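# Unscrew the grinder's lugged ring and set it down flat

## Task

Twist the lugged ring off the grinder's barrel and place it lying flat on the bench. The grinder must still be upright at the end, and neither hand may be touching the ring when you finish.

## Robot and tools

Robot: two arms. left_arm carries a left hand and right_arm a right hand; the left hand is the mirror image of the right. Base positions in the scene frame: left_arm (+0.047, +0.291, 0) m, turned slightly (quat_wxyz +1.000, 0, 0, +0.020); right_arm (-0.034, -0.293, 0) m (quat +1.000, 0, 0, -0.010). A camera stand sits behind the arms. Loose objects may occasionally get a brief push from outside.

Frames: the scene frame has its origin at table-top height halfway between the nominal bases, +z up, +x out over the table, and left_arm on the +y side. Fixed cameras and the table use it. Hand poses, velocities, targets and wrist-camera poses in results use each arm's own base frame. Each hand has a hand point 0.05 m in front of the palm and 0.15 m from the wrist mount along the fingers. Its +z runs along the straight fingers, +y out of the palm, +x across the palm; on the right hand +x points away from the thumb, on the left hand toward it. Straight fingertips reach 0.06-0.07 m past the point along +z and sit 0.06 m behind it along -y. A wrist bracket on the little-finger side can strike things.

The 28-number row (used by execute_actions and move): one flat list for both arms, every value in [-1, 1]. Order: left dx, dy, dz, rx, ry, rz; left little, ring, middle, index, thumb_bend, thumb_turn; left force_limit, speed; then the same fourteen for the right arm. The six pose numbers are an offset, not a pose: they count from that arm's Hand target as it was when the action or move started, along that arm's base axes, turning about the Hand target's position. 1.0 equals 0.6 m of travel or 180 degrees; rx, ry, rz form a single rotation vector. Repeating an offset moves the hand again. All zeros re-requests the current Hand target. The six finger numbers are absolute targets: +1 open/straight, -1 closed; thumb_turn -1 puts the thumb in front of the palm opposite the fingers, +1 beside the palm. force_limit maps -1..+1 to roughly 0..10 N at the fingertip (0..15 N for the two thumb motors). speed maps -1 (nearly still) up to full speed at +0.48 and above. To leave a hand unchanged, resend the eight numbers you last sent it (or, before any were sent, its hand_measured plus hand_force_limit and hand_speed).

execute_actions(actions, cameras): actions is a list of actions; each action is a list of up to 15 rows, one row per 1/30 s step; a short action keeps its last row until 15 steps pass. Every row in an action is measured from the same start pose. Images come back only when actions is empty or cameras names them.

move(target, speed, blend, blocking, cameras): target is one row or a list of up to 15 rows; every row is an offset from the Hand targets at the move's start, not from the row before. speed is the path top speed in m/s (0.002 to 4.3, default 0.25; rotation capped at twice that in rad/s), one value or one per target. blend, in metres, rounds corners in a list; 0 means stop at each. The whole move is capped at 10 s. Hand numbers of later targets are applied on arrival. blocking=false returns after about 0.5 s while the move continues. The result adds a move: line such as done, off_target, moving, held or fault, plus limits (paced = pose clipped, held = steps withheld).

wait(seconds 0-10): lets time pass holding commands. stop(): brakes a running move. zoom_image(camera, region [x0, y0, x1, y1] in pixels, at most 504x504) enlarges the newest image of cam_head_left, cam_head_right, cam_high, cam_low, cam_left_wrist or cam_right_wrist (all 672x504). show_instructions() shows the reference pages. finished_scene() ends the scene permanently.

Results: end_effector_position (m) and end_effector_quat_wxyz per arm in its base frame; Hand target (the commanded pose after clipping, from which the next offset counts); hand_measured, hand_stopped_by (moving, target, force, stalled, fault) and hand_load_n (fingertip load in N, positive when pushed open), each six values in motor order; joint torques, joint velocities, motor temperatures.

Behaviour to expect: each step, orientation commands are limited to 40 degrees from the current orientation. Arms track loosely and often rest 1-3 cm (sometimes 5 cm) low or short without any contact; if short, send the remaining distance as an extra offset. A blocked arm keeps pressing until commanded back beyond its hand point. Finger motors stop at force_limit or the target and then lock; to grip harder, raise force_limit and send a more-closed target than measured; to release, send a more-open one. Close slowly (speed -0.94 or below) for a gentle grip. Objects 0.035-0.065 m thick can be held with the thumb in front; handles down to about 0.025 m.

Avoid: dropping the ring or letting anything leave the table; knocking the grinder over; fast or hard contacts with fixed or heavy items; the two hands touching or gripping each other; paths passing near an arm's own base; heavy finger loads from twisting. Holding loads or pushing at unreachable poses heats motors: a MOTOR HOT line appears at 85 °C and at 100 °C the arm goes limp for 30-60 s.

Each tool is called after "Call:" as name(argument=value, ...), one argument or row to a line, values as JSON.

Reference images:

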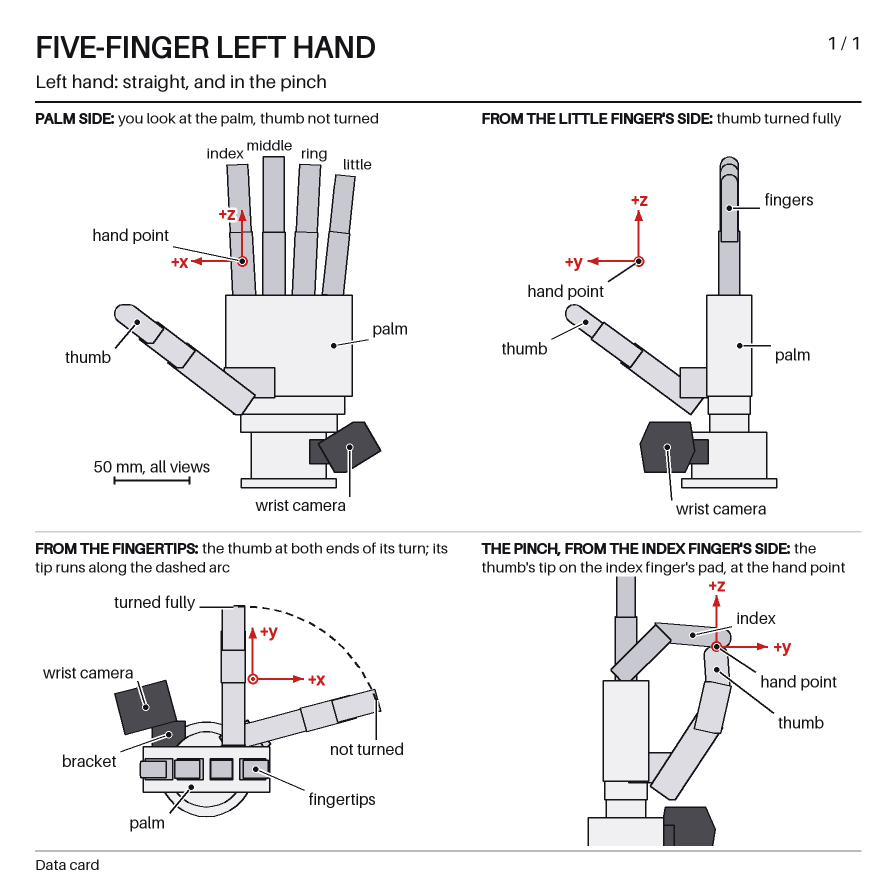

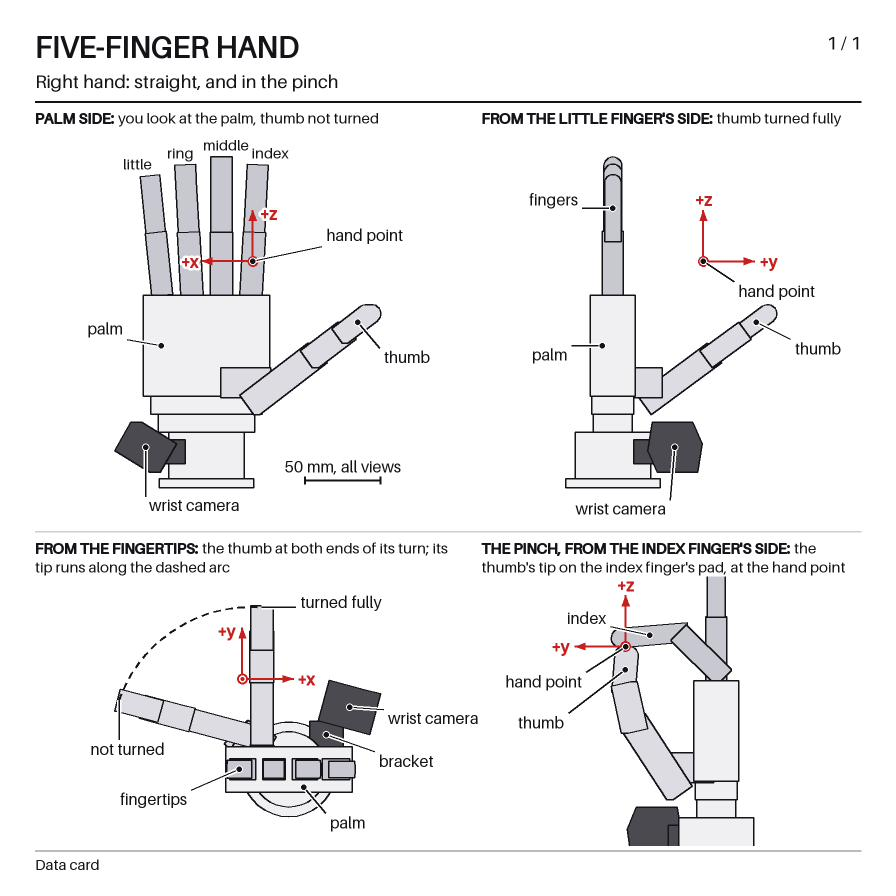

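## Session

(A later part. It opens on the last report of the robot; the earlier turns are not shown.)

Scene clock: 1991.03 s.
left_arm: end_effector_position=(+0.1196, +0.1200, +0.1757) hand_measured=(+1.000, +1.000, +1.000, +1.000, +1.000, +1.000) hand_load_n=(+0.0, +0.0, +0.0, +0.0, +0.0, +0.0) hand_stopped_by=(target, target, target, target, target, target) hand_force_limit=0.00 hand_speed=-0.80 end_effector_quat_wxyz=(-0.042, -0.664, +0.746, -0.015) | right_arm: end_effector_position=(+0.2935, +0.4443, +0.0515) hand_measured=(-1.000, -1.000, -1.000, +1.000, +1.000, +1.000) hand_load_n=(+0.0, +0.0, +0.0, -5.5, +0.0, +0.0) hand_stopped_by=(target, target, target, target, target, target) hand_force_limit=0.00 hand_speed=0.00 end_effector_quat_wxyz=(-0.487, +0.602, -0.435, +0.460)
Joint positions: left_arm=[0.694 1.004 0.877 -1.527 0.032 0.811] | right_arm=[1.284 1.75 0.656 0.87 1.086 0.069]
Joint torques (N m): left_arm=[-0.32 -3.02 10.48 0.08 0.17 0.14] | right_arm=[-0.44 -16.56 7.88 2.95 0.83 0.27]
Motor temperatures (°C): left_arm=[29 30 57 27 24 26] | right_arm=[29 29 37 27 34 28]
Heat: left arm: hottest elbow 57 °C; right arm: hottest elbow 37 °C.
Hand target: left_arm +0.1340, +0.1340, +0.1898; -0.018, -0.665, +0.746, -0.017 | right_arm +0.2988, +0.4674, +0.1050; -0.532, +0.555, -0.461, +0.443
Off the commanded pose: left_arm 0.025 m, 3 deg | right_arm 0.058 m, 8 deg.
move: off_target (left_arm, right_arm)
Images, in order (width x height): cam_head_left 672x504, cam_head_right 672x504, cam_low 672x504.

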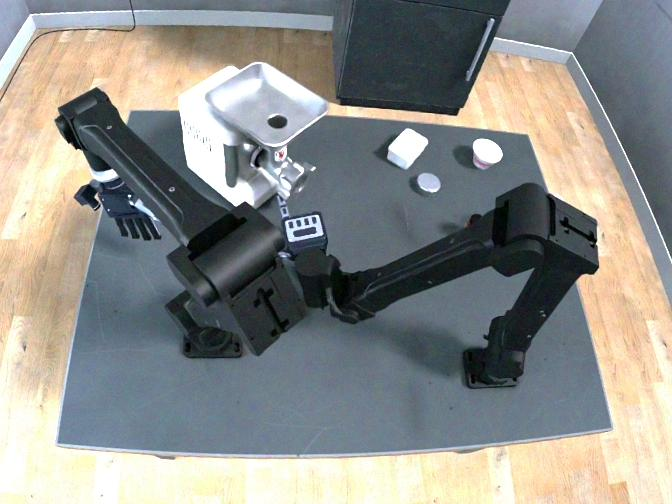

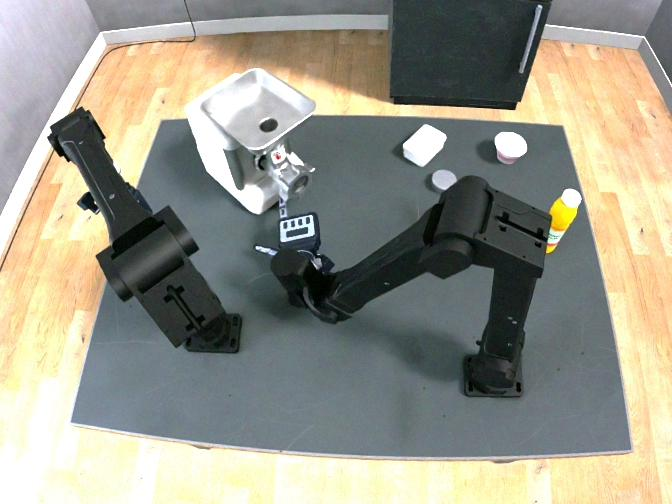

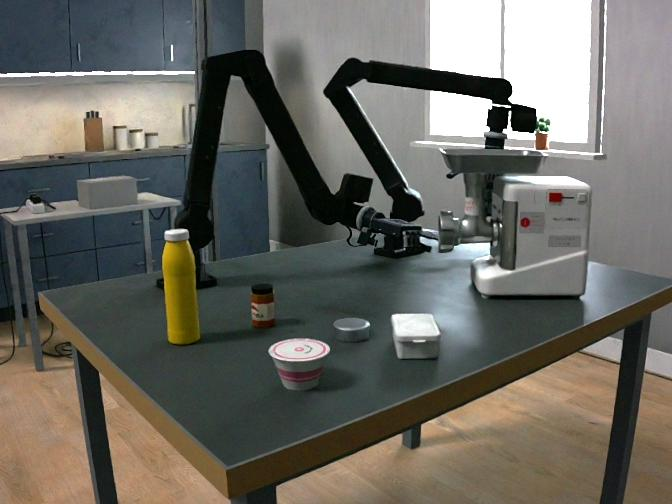

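Call:
move(
  target=[
    [0,0,0,0,0,0,1,1,1,1,1,1,0,-0.8,-0.042,-0.03,-0.094,0,0,0,-1,-1,-1,1,1,1,0,0],
    [0,0,0,0,0,0,1,1,1,1,1,1,0,-0.8,-0.148,-0.0957,0.0083,0,0,0,-1,-1,-1,1,1,1,0,0],
    [0,0,0,0,0,0,1,1,1,1,1,1,0,-0.8,-0.013,-0.143,0.005,-0.0566,-0.0625,0.2114,1,-1,-1,1,1,1,0,0],
  ],
  speed=[0.08,0.15,0.15],
  blend=[0.005,0.03,0],
  cameras=["cam_head_left","cam_head_right","cam_low","cam_high","cam_right_wrist"],
)

Call:
zoom_image(
  camera="cam_right_wrist",
  region=[150, 0, 486, 252],
)

Call:
zoom_image(
  camera="cam_low",
  region=[380, 180, 506, 264],
)

Call:
zoom_image(
  camera="cam_high",
  region=[260, 140, 386, 224],
)

Scene clock: 2152.83 s.
left_arm: end_effector_position=(+0.1196, +0.1200, +0.1757) hand_measured=(+1.000, +1.000, +1.000, +1.000, +1.000, +1.000) hand_load_n=(+0.0, +0.0, +0.0, +0.0, +0.0, +0.0) hand_stopped_by=(target, target, target, target, target, target) hand_force_limit=0.00 hand_speed=-0.80 end_effector_quat_wxyz=(-0.042, -0.664, +0.746, -0.015) | right_arm: end_effector_position=(+0.2847, +0.3847, +0.0981) hand_measured=(+1.000, -1.000, -1.000, +1.000, +1.000, +1.000) hand_load_n=(+0.0, +0.0, +0.0, +0.0, +0.0, -0.5) hand_stopped_by=(target, target, target, target, target, target) hand_force_limit=0.00 hand_speed=0.00 end_effector_quat_wxyz=(-0.632, +0.685, -0.162, +0.326)
Joint positions: left_arm=[0.694 1.004 0.877 -1.527 0.032 0.811] | right_arm=[0.93 1.494 0.322 1.181 0.068 -0.244]
Joint torques (N m): left_arm=[-0.32 -2.96 10.63 0.05 0.18 0.13] | right_arm=[-1.85 -8.18 4.22 3 -0.15 0.03]
Motor temperatures (°C): left_arm=[29 29 58 27 24 26] | right_arm=[29 31 40 27 33 28]
Heat: left arm: hottest elbow 58 °C; right arm: hottest elbow 40 °C.
Hand target: left_arm +0.1340, +0.1340, +0.1898; -0.018, -0.665, +0.746, -0.017 | right_arm +0.2911, +0.3814, +0.1079; -0.638, +0.674, -0.162, +0.336
Off the commanded pose: left_arm 0.025 m, 3 deg | right_arm 0.012 m, 2 deg.
move: off_target (left_arm, right_arm); target 3's new numbers were sent with right_arm's hand 0.012 m and 2 deg from that target
Images, in order (width x height): cam_head_left 672x504, cam_head_right 672x504, cam_high 672x504, cam_low 672x504, cam_right_wrist 672x504.

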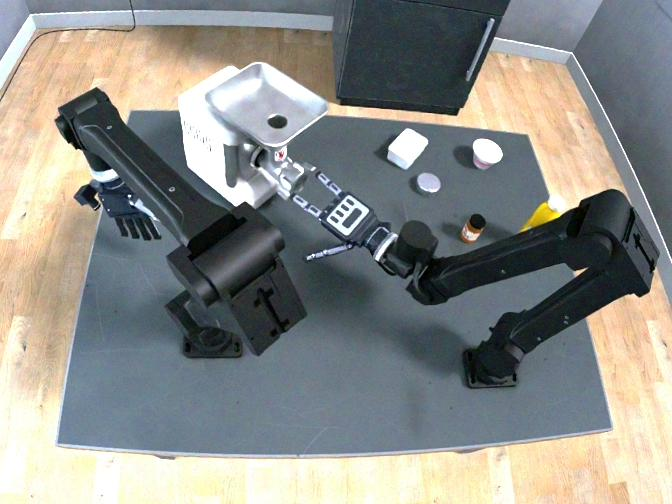

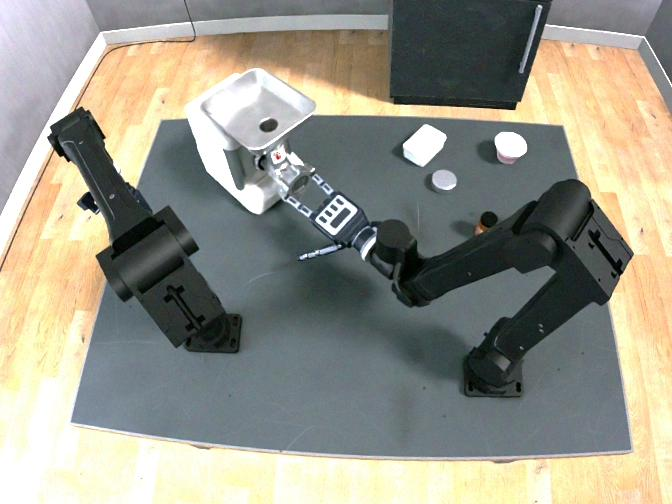

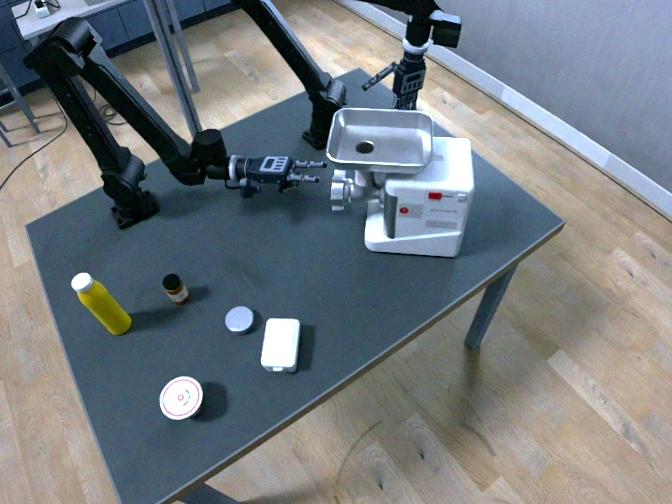

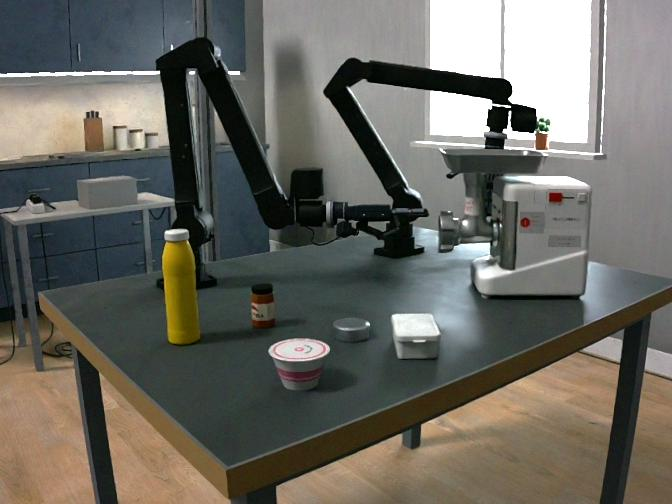

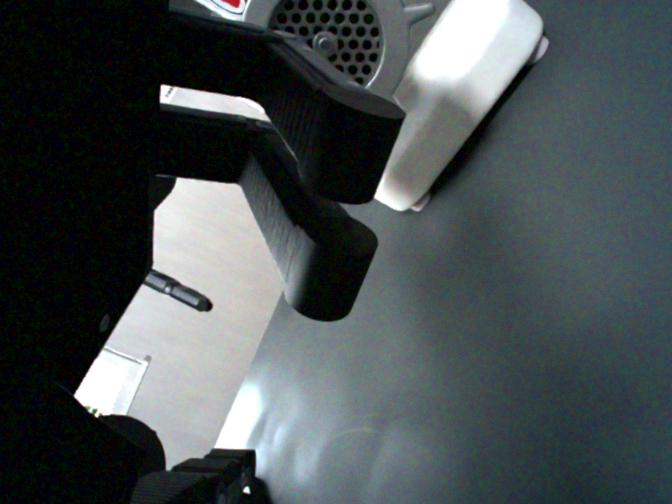

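Scaled by 1.500 from the camera's 672x504 image, which has a finer 960x720 frame.

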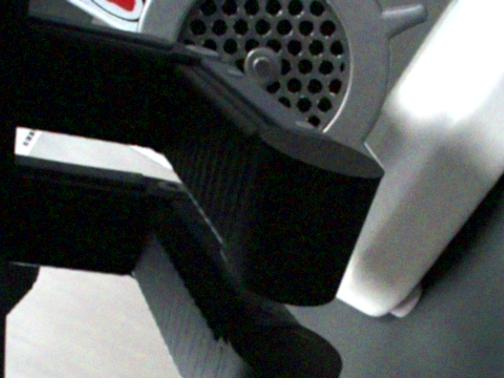

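Scaled by 4.000 from the camera's 672x504 image, which has a finer 960x720 frame.

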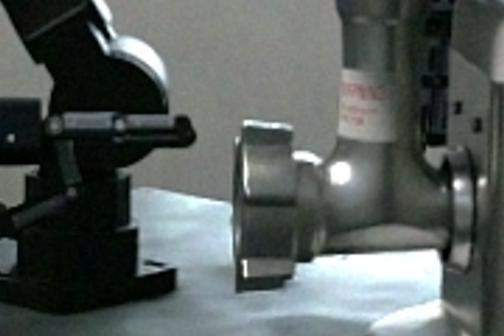

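Scaled by 4.000 from the camera's 672x504 image, which has a finer 960x720 frame.

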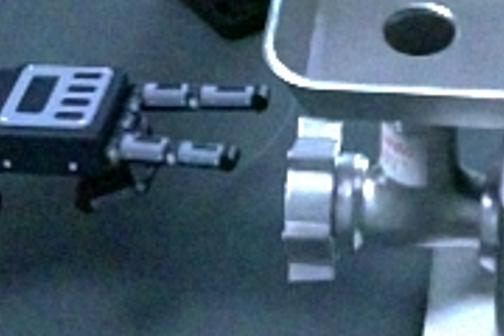

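Call:
move(
  target=[0,0,0,0,0,0,1,1,1,1,1,1,0,-0.8,0.02,0.03,-0.004,0,0,0,1,-1,-1,1,1,1,0,0],
  speed=0.06,
  cameras=["cam_head_left","cam_head_right","cam_low","cam_high","cam_right_wrist"],
)

Call:
zoom_image(
  camera="cam_right_wrist",
  region=[150, 0, 486, 252],
)

Call:
zoom_image(
  camera="cam_low",
  region=[380, 180, 506, 264],
)

Call:
zoom_image(
  camera="cam_head_right",
  region=[250, 140, 362, 216],
)

Call:
zoom_image(
  camera="cam_head_left",
  region=[250, 140, 362, 216],
)

Scene clock: 2187.50 s.
left_arm: end_effector_position=(+0.1196, +0.1200, +0.1757) hand_measured=(+1.000, +1.000, +1.000, +1.000, +1.000, +1.000) hand_load_n=(+0.0, +0.0, +0.0, +0.0, +0.0, +0.0) hand_stopped_by=(target, target, target, target, target, target) hand_force_limit=0.00 hand_speed=-0.80 end_effector_quat_wxyz=(-0.042, -0.664, +0.746, -0.015) | right_arm: end_effector_position=(+0.2884, +0.3895, +0.0894) hand_measured=(+1.000, -1.000, -1.000, +1.000, +1.000, +1.000) hand_load_n=(+0.0, +0.0, +0.0, +0.0, +0.0, +0.0) hand_stopped_by=(target, target, target, target, target, target) hand_force_limit=0.00 hand_speed=0.00 end_effector_quat_wxyz=(-0.626, +0.691, -0.163, +0.323)
Joint positions: left_arm=[0.694 1.004 0.877 -1.527 0.032 0.811] | right_arm=[0.93 1.528 0.34 1.181 0.068 -0.244]
Joint torques (N m): left_arm=[-0.21 -2.61 10.54 0.03 0.2 0.14] | right_arm=[-1.55 -7.18 7.21 2.92 0 0.03]
Motor temperatures (°C): left_arm=[29 29 58 27 24 26] | right_arm=[29 31 37 27 32 28]
Heat: left arm: hottest elbow 58 °C; right arm: hottest elbow 37 °C.
Hand target: left_arm +0.1340, +0.1340, +0.1898; -0.018, -0.665, +0.746, -0.017 | right_arm +0.3030, +0.3995, +0.1054; -0.638, +0.674, -0.162, +0.336
Off the commanded pose: left_arm 0.025 m, 3 deg | right_arm 0.024 m, 3 deg.
move: off_target (left_arm, right_arm)
Images, in order (width x height): cam_head_left 672x504, cam_head_right 672x504, cam_high 672x504, cam_low 672x504, cam_right_wrist 672x504.

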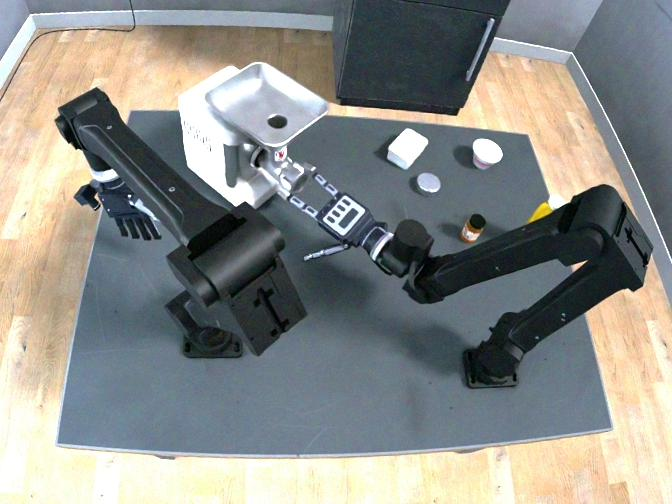

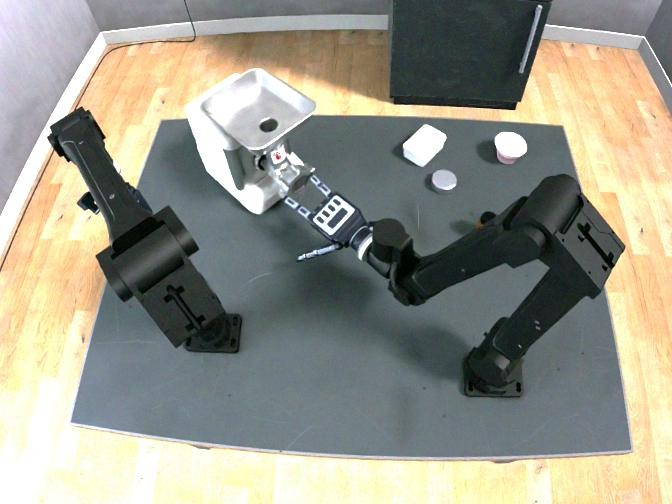

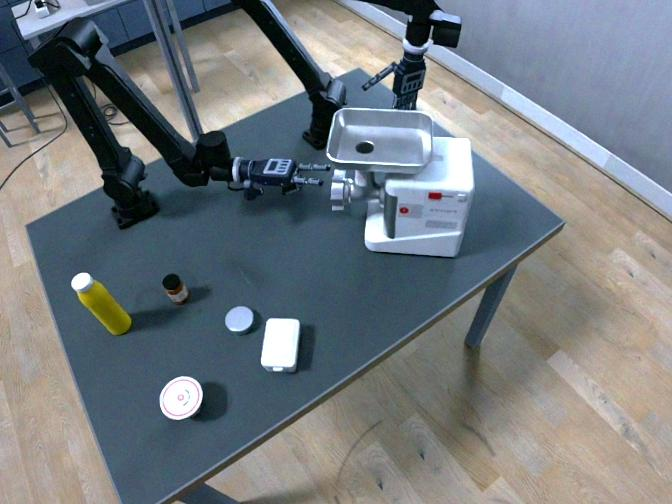

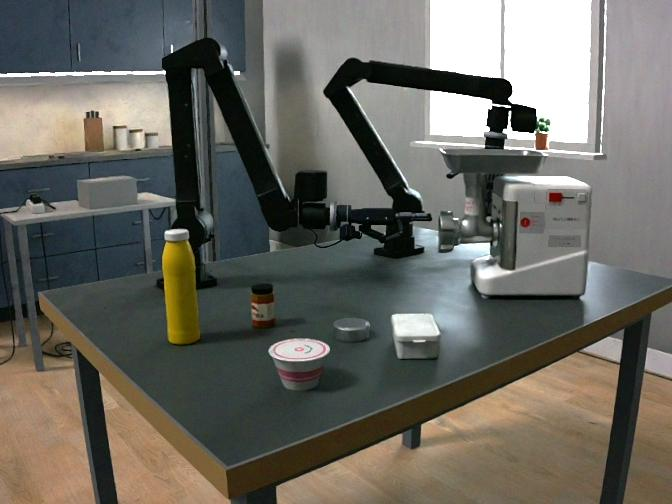

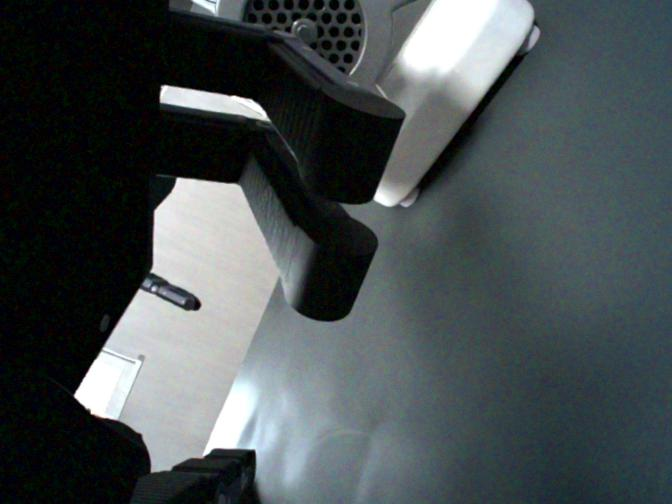

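Scaled by 1.500 from the camera's 672x504 image, which has a finer 960x720 frame.

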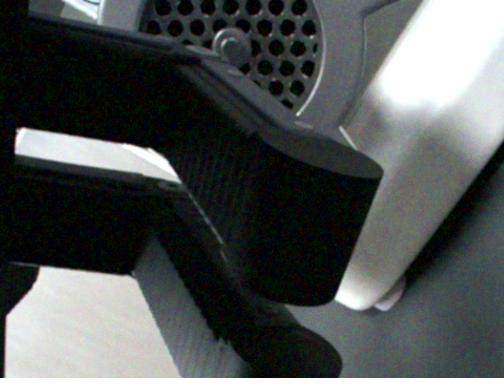

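Scaled by 4.000 from the camera's 672x504 image, which has a finer 960x720 frame.

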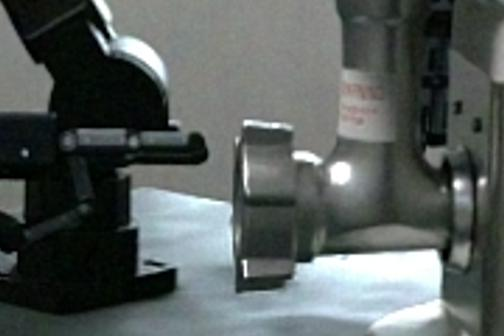

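Scaled by 4.500 from the camera's 672x504 image, which has a finer 960x720 frame.

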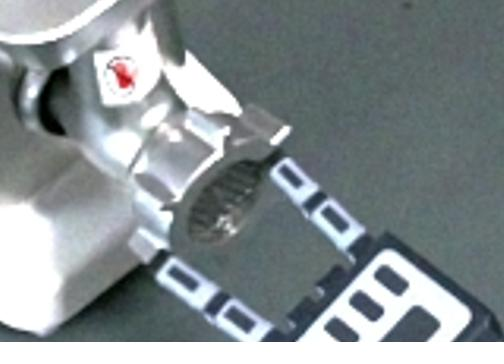

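Scaled by 4.500 from the camera's 672x504 image, which has a finer 960x720 frame.

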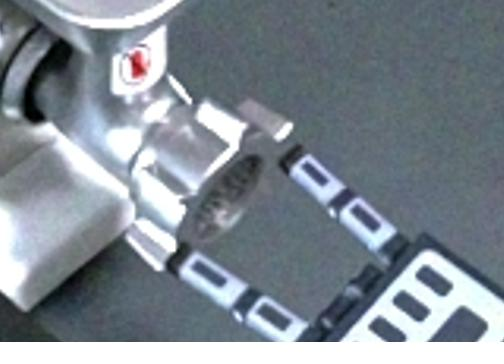

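Call:
move(
  target=[0,0,0,0,0,0,1,1,1,1,1,1,0,-0.8,0.023,-0.004,0.011,0,0,0,1,-1,-1,1,1,1,0,0],
  speed=0.06,
  cameras=["cam_head_left","cam_low","cam_right_wrist"],
)

Call:
zoom_image(
  camera="cam_head_left",
  region=[250, 140, 362, 216],
)

Call:
zoom_image(
  camera="cam_low",
  region=[380, 180, 506, 264],
)

Scene clock: 2213.63 s.
left_arm: end_effector_position=(+0.1196, +0.1200, +0.1757) hand_measured=(+1.000, +1.000, +1.000, +1.000, +1.000, +1.000) hand_load_n=(+0.0, +0.0, +0.0, +0.0, +0.0, +0.0) hand_stopped_by=(target, target, target, target, target, target) hand_force_limit=0.00 hand_speed=-0.80 end_effector_quat_wxyz=(-0.042, -0.664, +0.746, -0.015) | right_arm: end_effector_position=(+0.3011, +0.3888, +0.0938) hand_measured=(+1.000, -1.000, -1.000, +1.000, +1.000, +1.000) hand_load_n=(+0.0, +0.0, +0.0, +0.0, +0.0, +0.0) hand_stopped_by=(target, target, target, target, target, target) hand_force_limit=0.00 hand_speed=0.00 end_effector_quat_wxyz=(-0.628, +0.689, -0.163, +0.324)
Joint positions: left_arm=[0.694 1.004 0.877 -1.527 0.032 0.811] | right_arm=[0.894 1.529 0.359 1.168 0.032 -0.244]
Joint torques (N m): left_arm=[-0.73 -2.73 10.52 0.05 0.23 0.14] | right_arm=[-1.79 -8.53 7.49 2.03 -0.17 0.04]
Motor temperatures (°C): left_arm=[29 29 59 27 24 26] | right_arm=[29 31 37 27 32 28]
Heat: left arm: hottest elbow 59 °C; right arm: hottest elbow 37 °C.
Hand target: left_arm +0.1340, +0.1340, +0.1898; -0.018, -0.665, +0.746, -0.017 | right_arm +0.3167, +0.3972, +0.1120; -0.638, +0.674, -0.162, +0.336
Off the commanded pose: left_arm 0.025 m, 3 deg | right_arm 0.025 m, 2 deg.
move: off_target (left_arm, right_arm)
Images, in order (width x height): cam_head_left 672x504, cam_low 672x504, cam_right_wrist 672x504.

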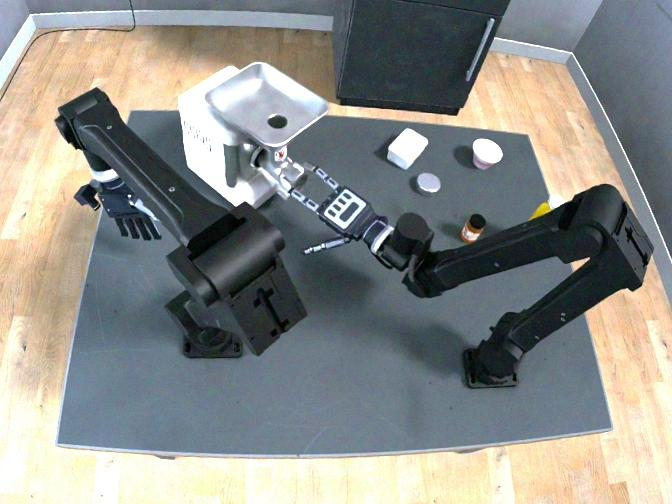

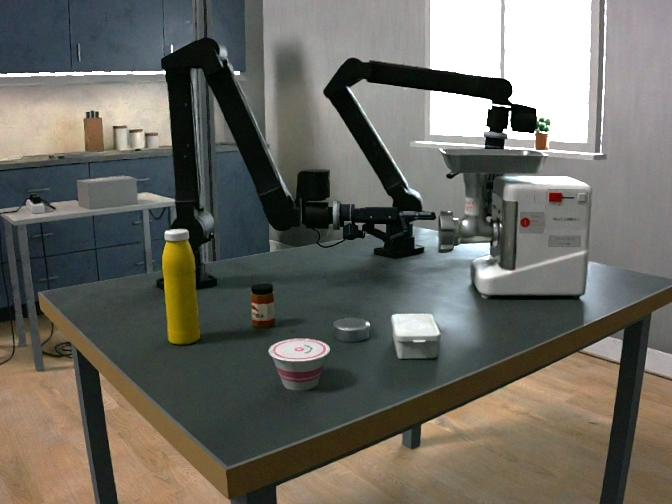

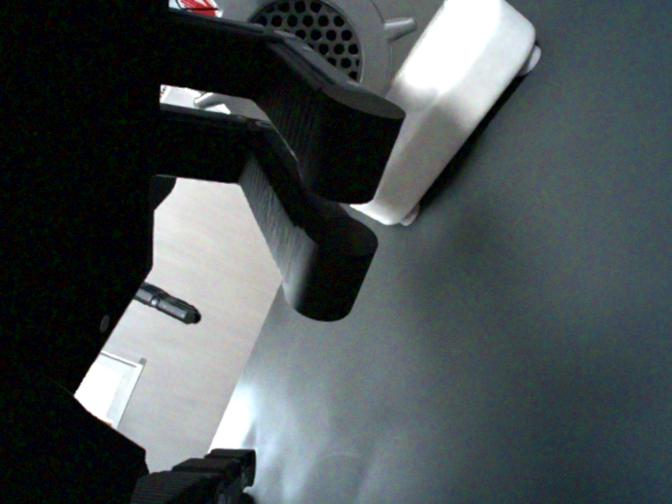

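Scaled by 4.500 from the camera's 672x504 image, which has a finer 960x720 frame.

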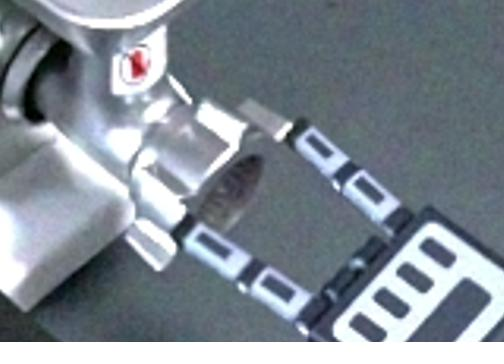

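Scaled by 4.000 from the camera's 672x504 image, which has a finer 960x720 frame.

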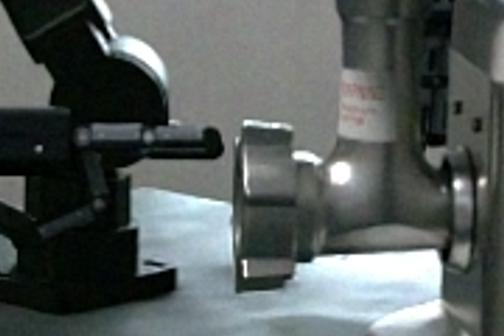

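Call:
move(
  target=[0,0,0,0,0,0,1,1,1,1,1,1,0,-0.8,0.0205,0.025,0.003,0,0,0,1,-1,-1,1,1,1,0,0],
  speed=0.06,
  cameras=["cam_head_left","cam_low","cam_high"],
)

Call:
zoom_image(
  camera="cam_head_left",
  region=[250, 140, 362, 216],
)

Call:
zoom_image(
  camera="cam_low",
  region=[380, 180, 506, 264],
)

Scene clock: 2229.00 s.
left_arm: end_effector_position=(+0.1196, +0.1200, +0.1757) hand_measured=(+1.000, +1.000, +1.000, +1.000, +1.000, +1.000) hand_load_n=(+0.0, +0.0, +0.0, +0.0, +0.0, +0.0) hand_stopped_by=(target, target, target, target, target, target) hand_force_limit=0.00 hand_speed=-0.80 end_effector_quat_wxyz=(-0.042, -0.664, +0.746, -0.015) | right_arm: end_effector_position=(+0.3119, +0.4036, +0.1005) hand_measured=(+1.000, -1.000, -1.000, +1.000, +1.000, +1.000) hand_load_n=(+0.0, +0.0, +0.0, +0.0, +0.0, +0.0) hand_stopped_by=(target, target, target, target, target, target) hand_force_limit=0.00 hand_speed=0.00 end_effector_quat_wxyz=(-0.632, +0.686, -0.160, +0.324)
Joint positions: left_arm=[0.694 1.004 0.877 -1.527 0.032 0.811] | right_arm=[0.894 1.546 0.409 1.146 0.026 -0.244]
Joint torques (N m): left_arm=[-0.38 -3.14 10.52 0.14 0.2 0.15] | right_arm=[-1.85 -7.94 8.03 2.04 0.07 0.05]
Motor temperatures (°C): left_arm=[29 29 59 27 24 26] | right_arm=[29 31 38 27 32 28]
Heat: left arm: hottest elbow 59 °C; right arm: hottest elbow 38 °C.
Hand target: left_arm +0.1340, +0.1340, +0.1898; -0.018, -0.665, +0.746, -0.017 | right_arm +0.3292, +0.4121, +0.1139; -0.638, +0.674, -0.162, +0.336
Off the commanded pose: left_arm 0.025 m, 3 deg | right_arm 0.023 m, 2 deg.
move: off_target (left_arm, right_arm)
Images, in order (width x height): cam_head_left 672x504, cam_high 672x504, cam_low 672x504.

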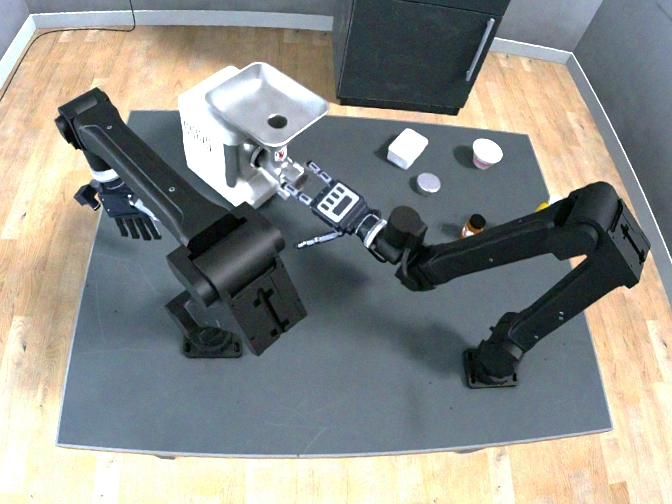

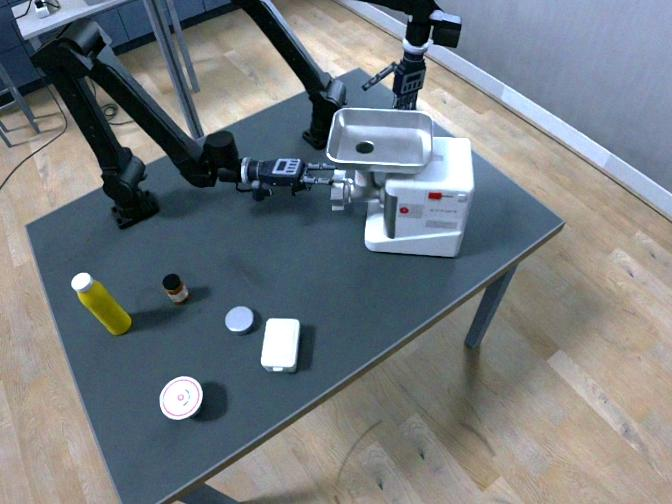

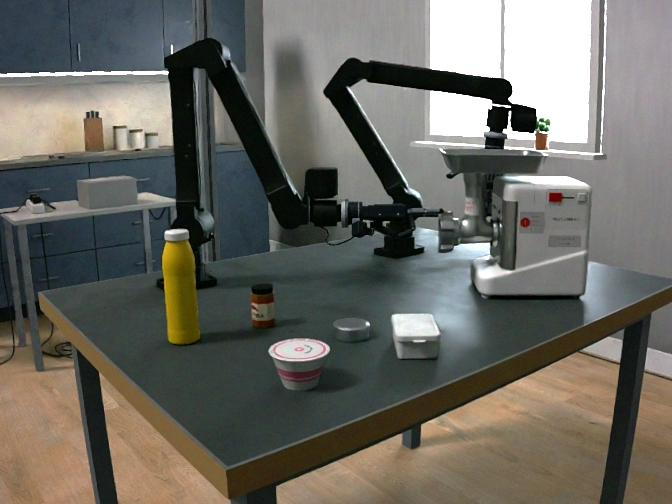

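Scaled by 4.500 from the camera's 672x504 image, which has a finer 960x720 frame.

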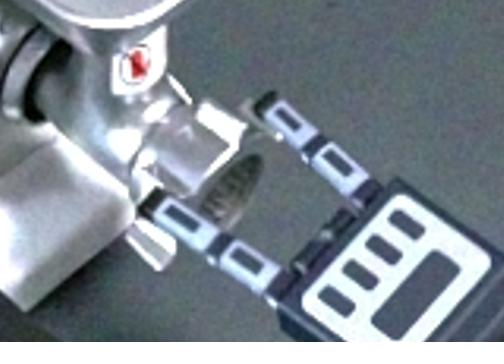

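Scaled by 4.000 from the camera's 672x504 image, which has a finer 960x720 frame.

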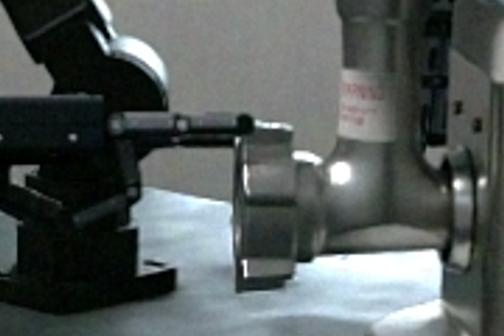

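Call:
move(
  target=[0,0,0,0,0,0,1,1,1,1,1,1,0,-0.8,0.021,0.0255,-0.008,0,0,0,1,-1,-1,1,1,1,0,0],
  speed=0.06,
  cameras=["cam_head_left","cam_low","cam_high"],
)

Call:
zoom_image(
  camera="cam_head_left",
  region=[250, 140, 362, 216],
)

Call:
zoom_image(
  camera="cam_low",
  region=[380, 180, 506, 264],
)

Call:
zoom_image(
  camera="cam_high",
  region=[290, 140, 388, 206],
)

Scene clock: 2241.60 s.
left_arm: end_effector_position=(+0.1196, +0.1200, +0.1757) hand_measured=(+1.000, +1.000, +1.000, +1.000, +1.000, +1.000) hand_load_n=(+0.0, +0.0, +0.0, +0.0, +0.0, +0.0) hand_stopped_by=(target, target, target, target, target, target) hand_force_limit=0.00 hand_speed=-0.80 end_effector_quat_wxyz=(-0.042, -0.664, +0.746, -0.015) | right_arm: end_effector_position=(+0.3249, +0.4194, +0.0958) hand_measured=(+1.000, -1.000, -1.000, +1.000, +1.000, +1.000) hand_load_n=(+0.0, +0.0, +0.0, +0.0, +0.0, +0.0) hand_stopped_by=(target, target, target, target, target, target) hand_force_limit=0.00 hand_speed=0.00 end_effector_quat_wxyz=(-0.631, +0.686, -0.161, +0.324)
Joint positions: left_arm=[0.694 1.004 0.877 -1.527 0.032 0.811] | right_arm=[0.894 1.602 0.463 1.146 0.028 -0.244]
Joint torques (N m): left_arm=[-0.56 -2.96 10.51 0.09 0.21 0.14] | right_arm=[-1.79 -8.76 7.87 2.22 0.02 0.05]
Motor temperatures (°C): left_arm=[29 29 59 27 24 26] | right_arm=[29 30 39 27 32 28]
Heat: left arm: hottest elbow 59 °C; right arm: hottest elbow 39 °C.
Hand target: left_arm +0.1340, +0.1340, +0.1898; -0.018, -0.665, +0.746, -0.017 | right_arm +0.3418, +0.4274, +0.1092; -0.638, +0.674, -0.162, +0.336
Off the commanded pose: left_arm 0.025 m, 3 deg | right_arm 0.023 m, 2 deg.
move: off_target (left_arm, right_arm)
Images, in order (width x height): cam_head_left 672x504, cam_high 672x504, cam_low 672x504.

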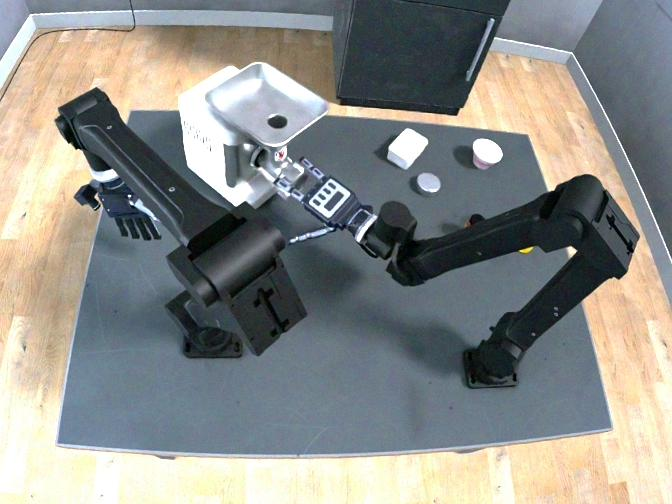

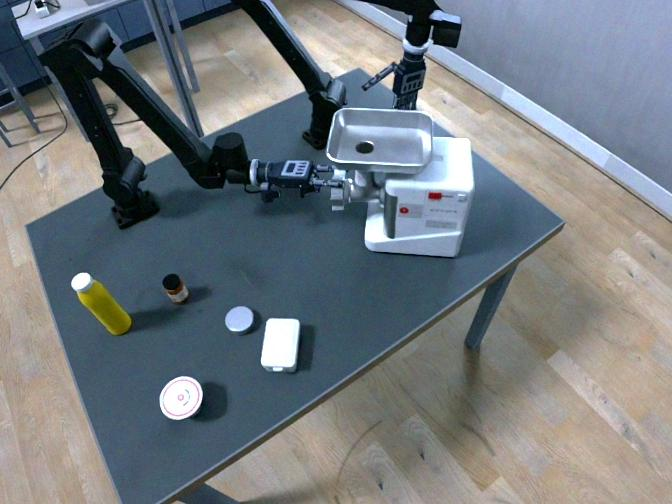

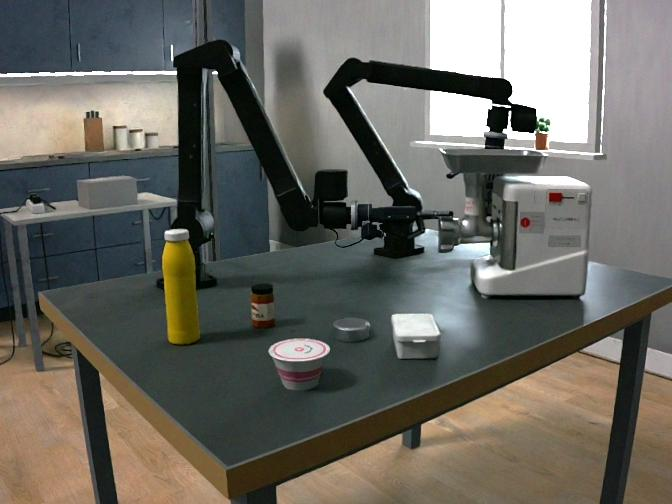

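Scaled by 4.500 from the camera's 672x504 image, which has a finer 960x720 frame.

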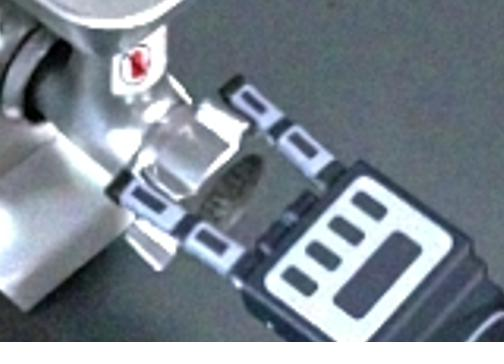

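Scaled by 4.000 from the camera's 672x504 image, which has a finer 960x720 frame.

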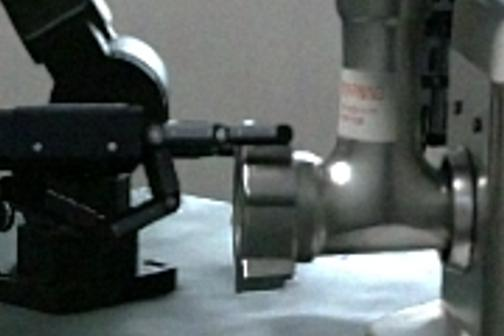

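Scaled by 5.143 from the camera's 672x504 image, which has a finer 960x720 frame.

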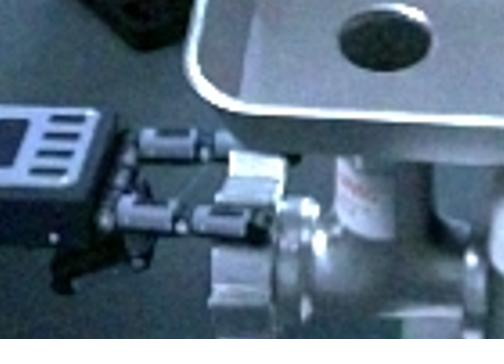

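Call:
move(
  target=[
    [0,0,0,0,0,0,1,1,1,1,1,1,0,-0.8,0.0161,-0.0143,-0.0217,-0.0589,-0.0666,-0.0039,1,-1,-1,1,1,1,0,0],
    [0,0,0,0,0,0,1,1,1,1,1,1,0,-0.8,0.0205,-0.0181,-0.0033,-0.1694,-0.1914,-0.0112,1,-1,-1,1,1,1,0,0],
  ],
  speed=0.15,
  blend=[0.005,0],
  cameras=["cam_head_left","cam_low","cam_high","cam_right_wrist"],
)

Call:
zoom_image(
  camera="cam_head_left",
  region=[250, 140, 362, 216],
)

Call:
zoom_image(
  camera="cam_low",
  region=[380, 180, 506, 264],
)

Scene clock: 2287.40 s.
left_arm: end_effector_position=(+0.1196, +0.1200, +0.1757) hand_measured=(+1.000, +1.000, +1.000, +1.000, +1.000, +1.000) hand_load_n=(+0.0, +0.0, +0.0, +0.0, +0.0, +0.0) hand_stopped_by=(target, target, target, target, target, target) hand_force_limit=0.00 hand_speed=-0.80 end_effector_quat_wxyz=(-0.042, -0.664, +0.746, -0.015) | right_arm: end_effector_position=(+0.3499, +0.4001, +0.0949) hand_measured=(+1.000, -1.000, -1.000, +1.000, +1.000, +1.000) hand_load_n=(+0.0, +0.0, +0.0, +0.0, +0.0, +0.0) hand_stopped_by=(target, target, target, target, target, target) hand_force_limit=0.00 hand_speed=0.00 end_effector_quat_wxyz=(-0.446, +0.696, +0.109, +0.551)
Joint positions: left_arm=[0.694 1.004 0.877 -1.527 0.032 0.811] | right_arm=[0.971 1.649 0.472 1.183 0.136 -1.047]
Joint torques (N m): left_arm=[-0.09 -2.61 10.61 0.13 0.22 0.13] | right_arm=[0.03 -9 7.32 2.33 0.03 -0.05]
Motor temperatures (°C): left_arm=[29 29 59 27 24 26] | right_arm=[29 30 38 27 31 28]
Heat: left arm: hottest elbow 59 °C; right arm: hottest elbow 38 °C.
Hand target: left_arm +0.1340, +0.1340, +0.1898; -0.018, -0.665, +0.746, -0.017 | right_arm +0.3541, +0.4165, +0.1072; -0.454, +0.684, +0.113, +0.559
Off the commanded pose: left_arm 0.025 m, 3 deg | right_arm 0.021 m, 2 deg.
move: off_target (left_arm, right_arm)
Images, in order (width x height): cam_head_left 672x504, cam_high 672x504, cam_low 672x504, cam_right_wrist 672x504.

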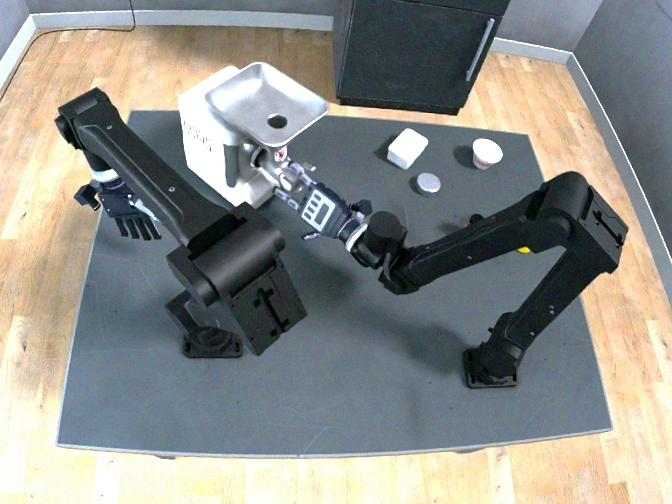

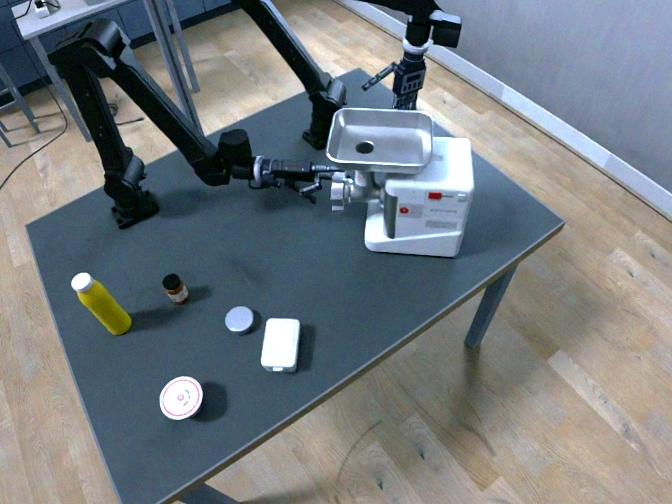

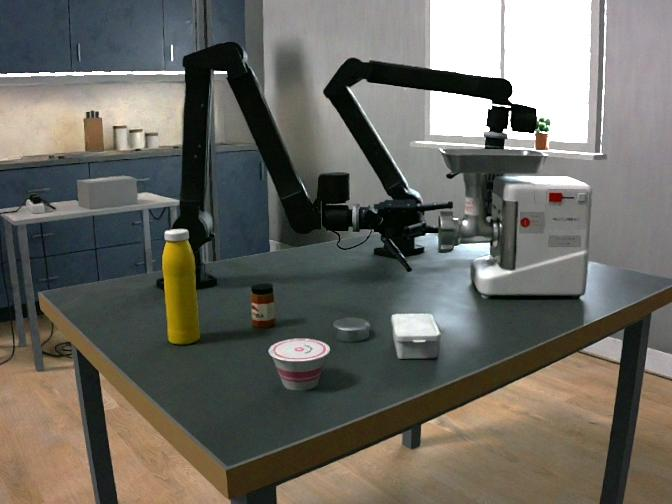

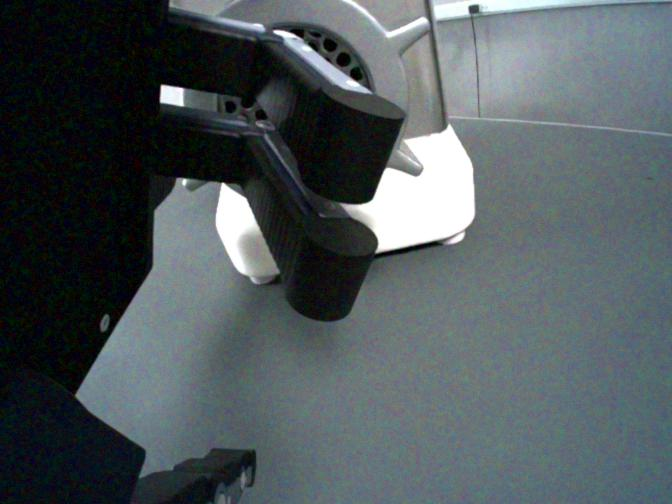

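Scaled by 4.500 from the camera's 672x504 image, which has a finer 960x720 frame.

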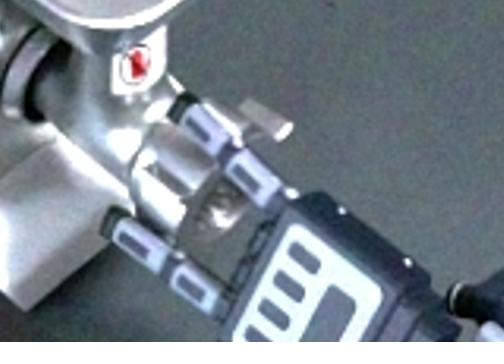

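Scaled by 4.000 from the camera's 672x504 image, which has a finer 960x720 frame.

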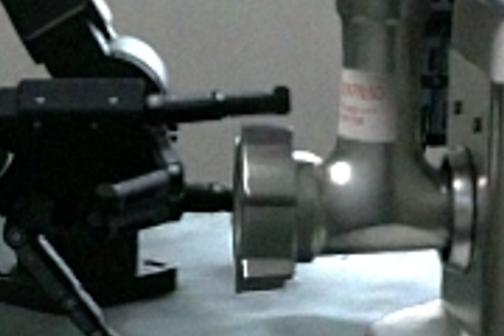

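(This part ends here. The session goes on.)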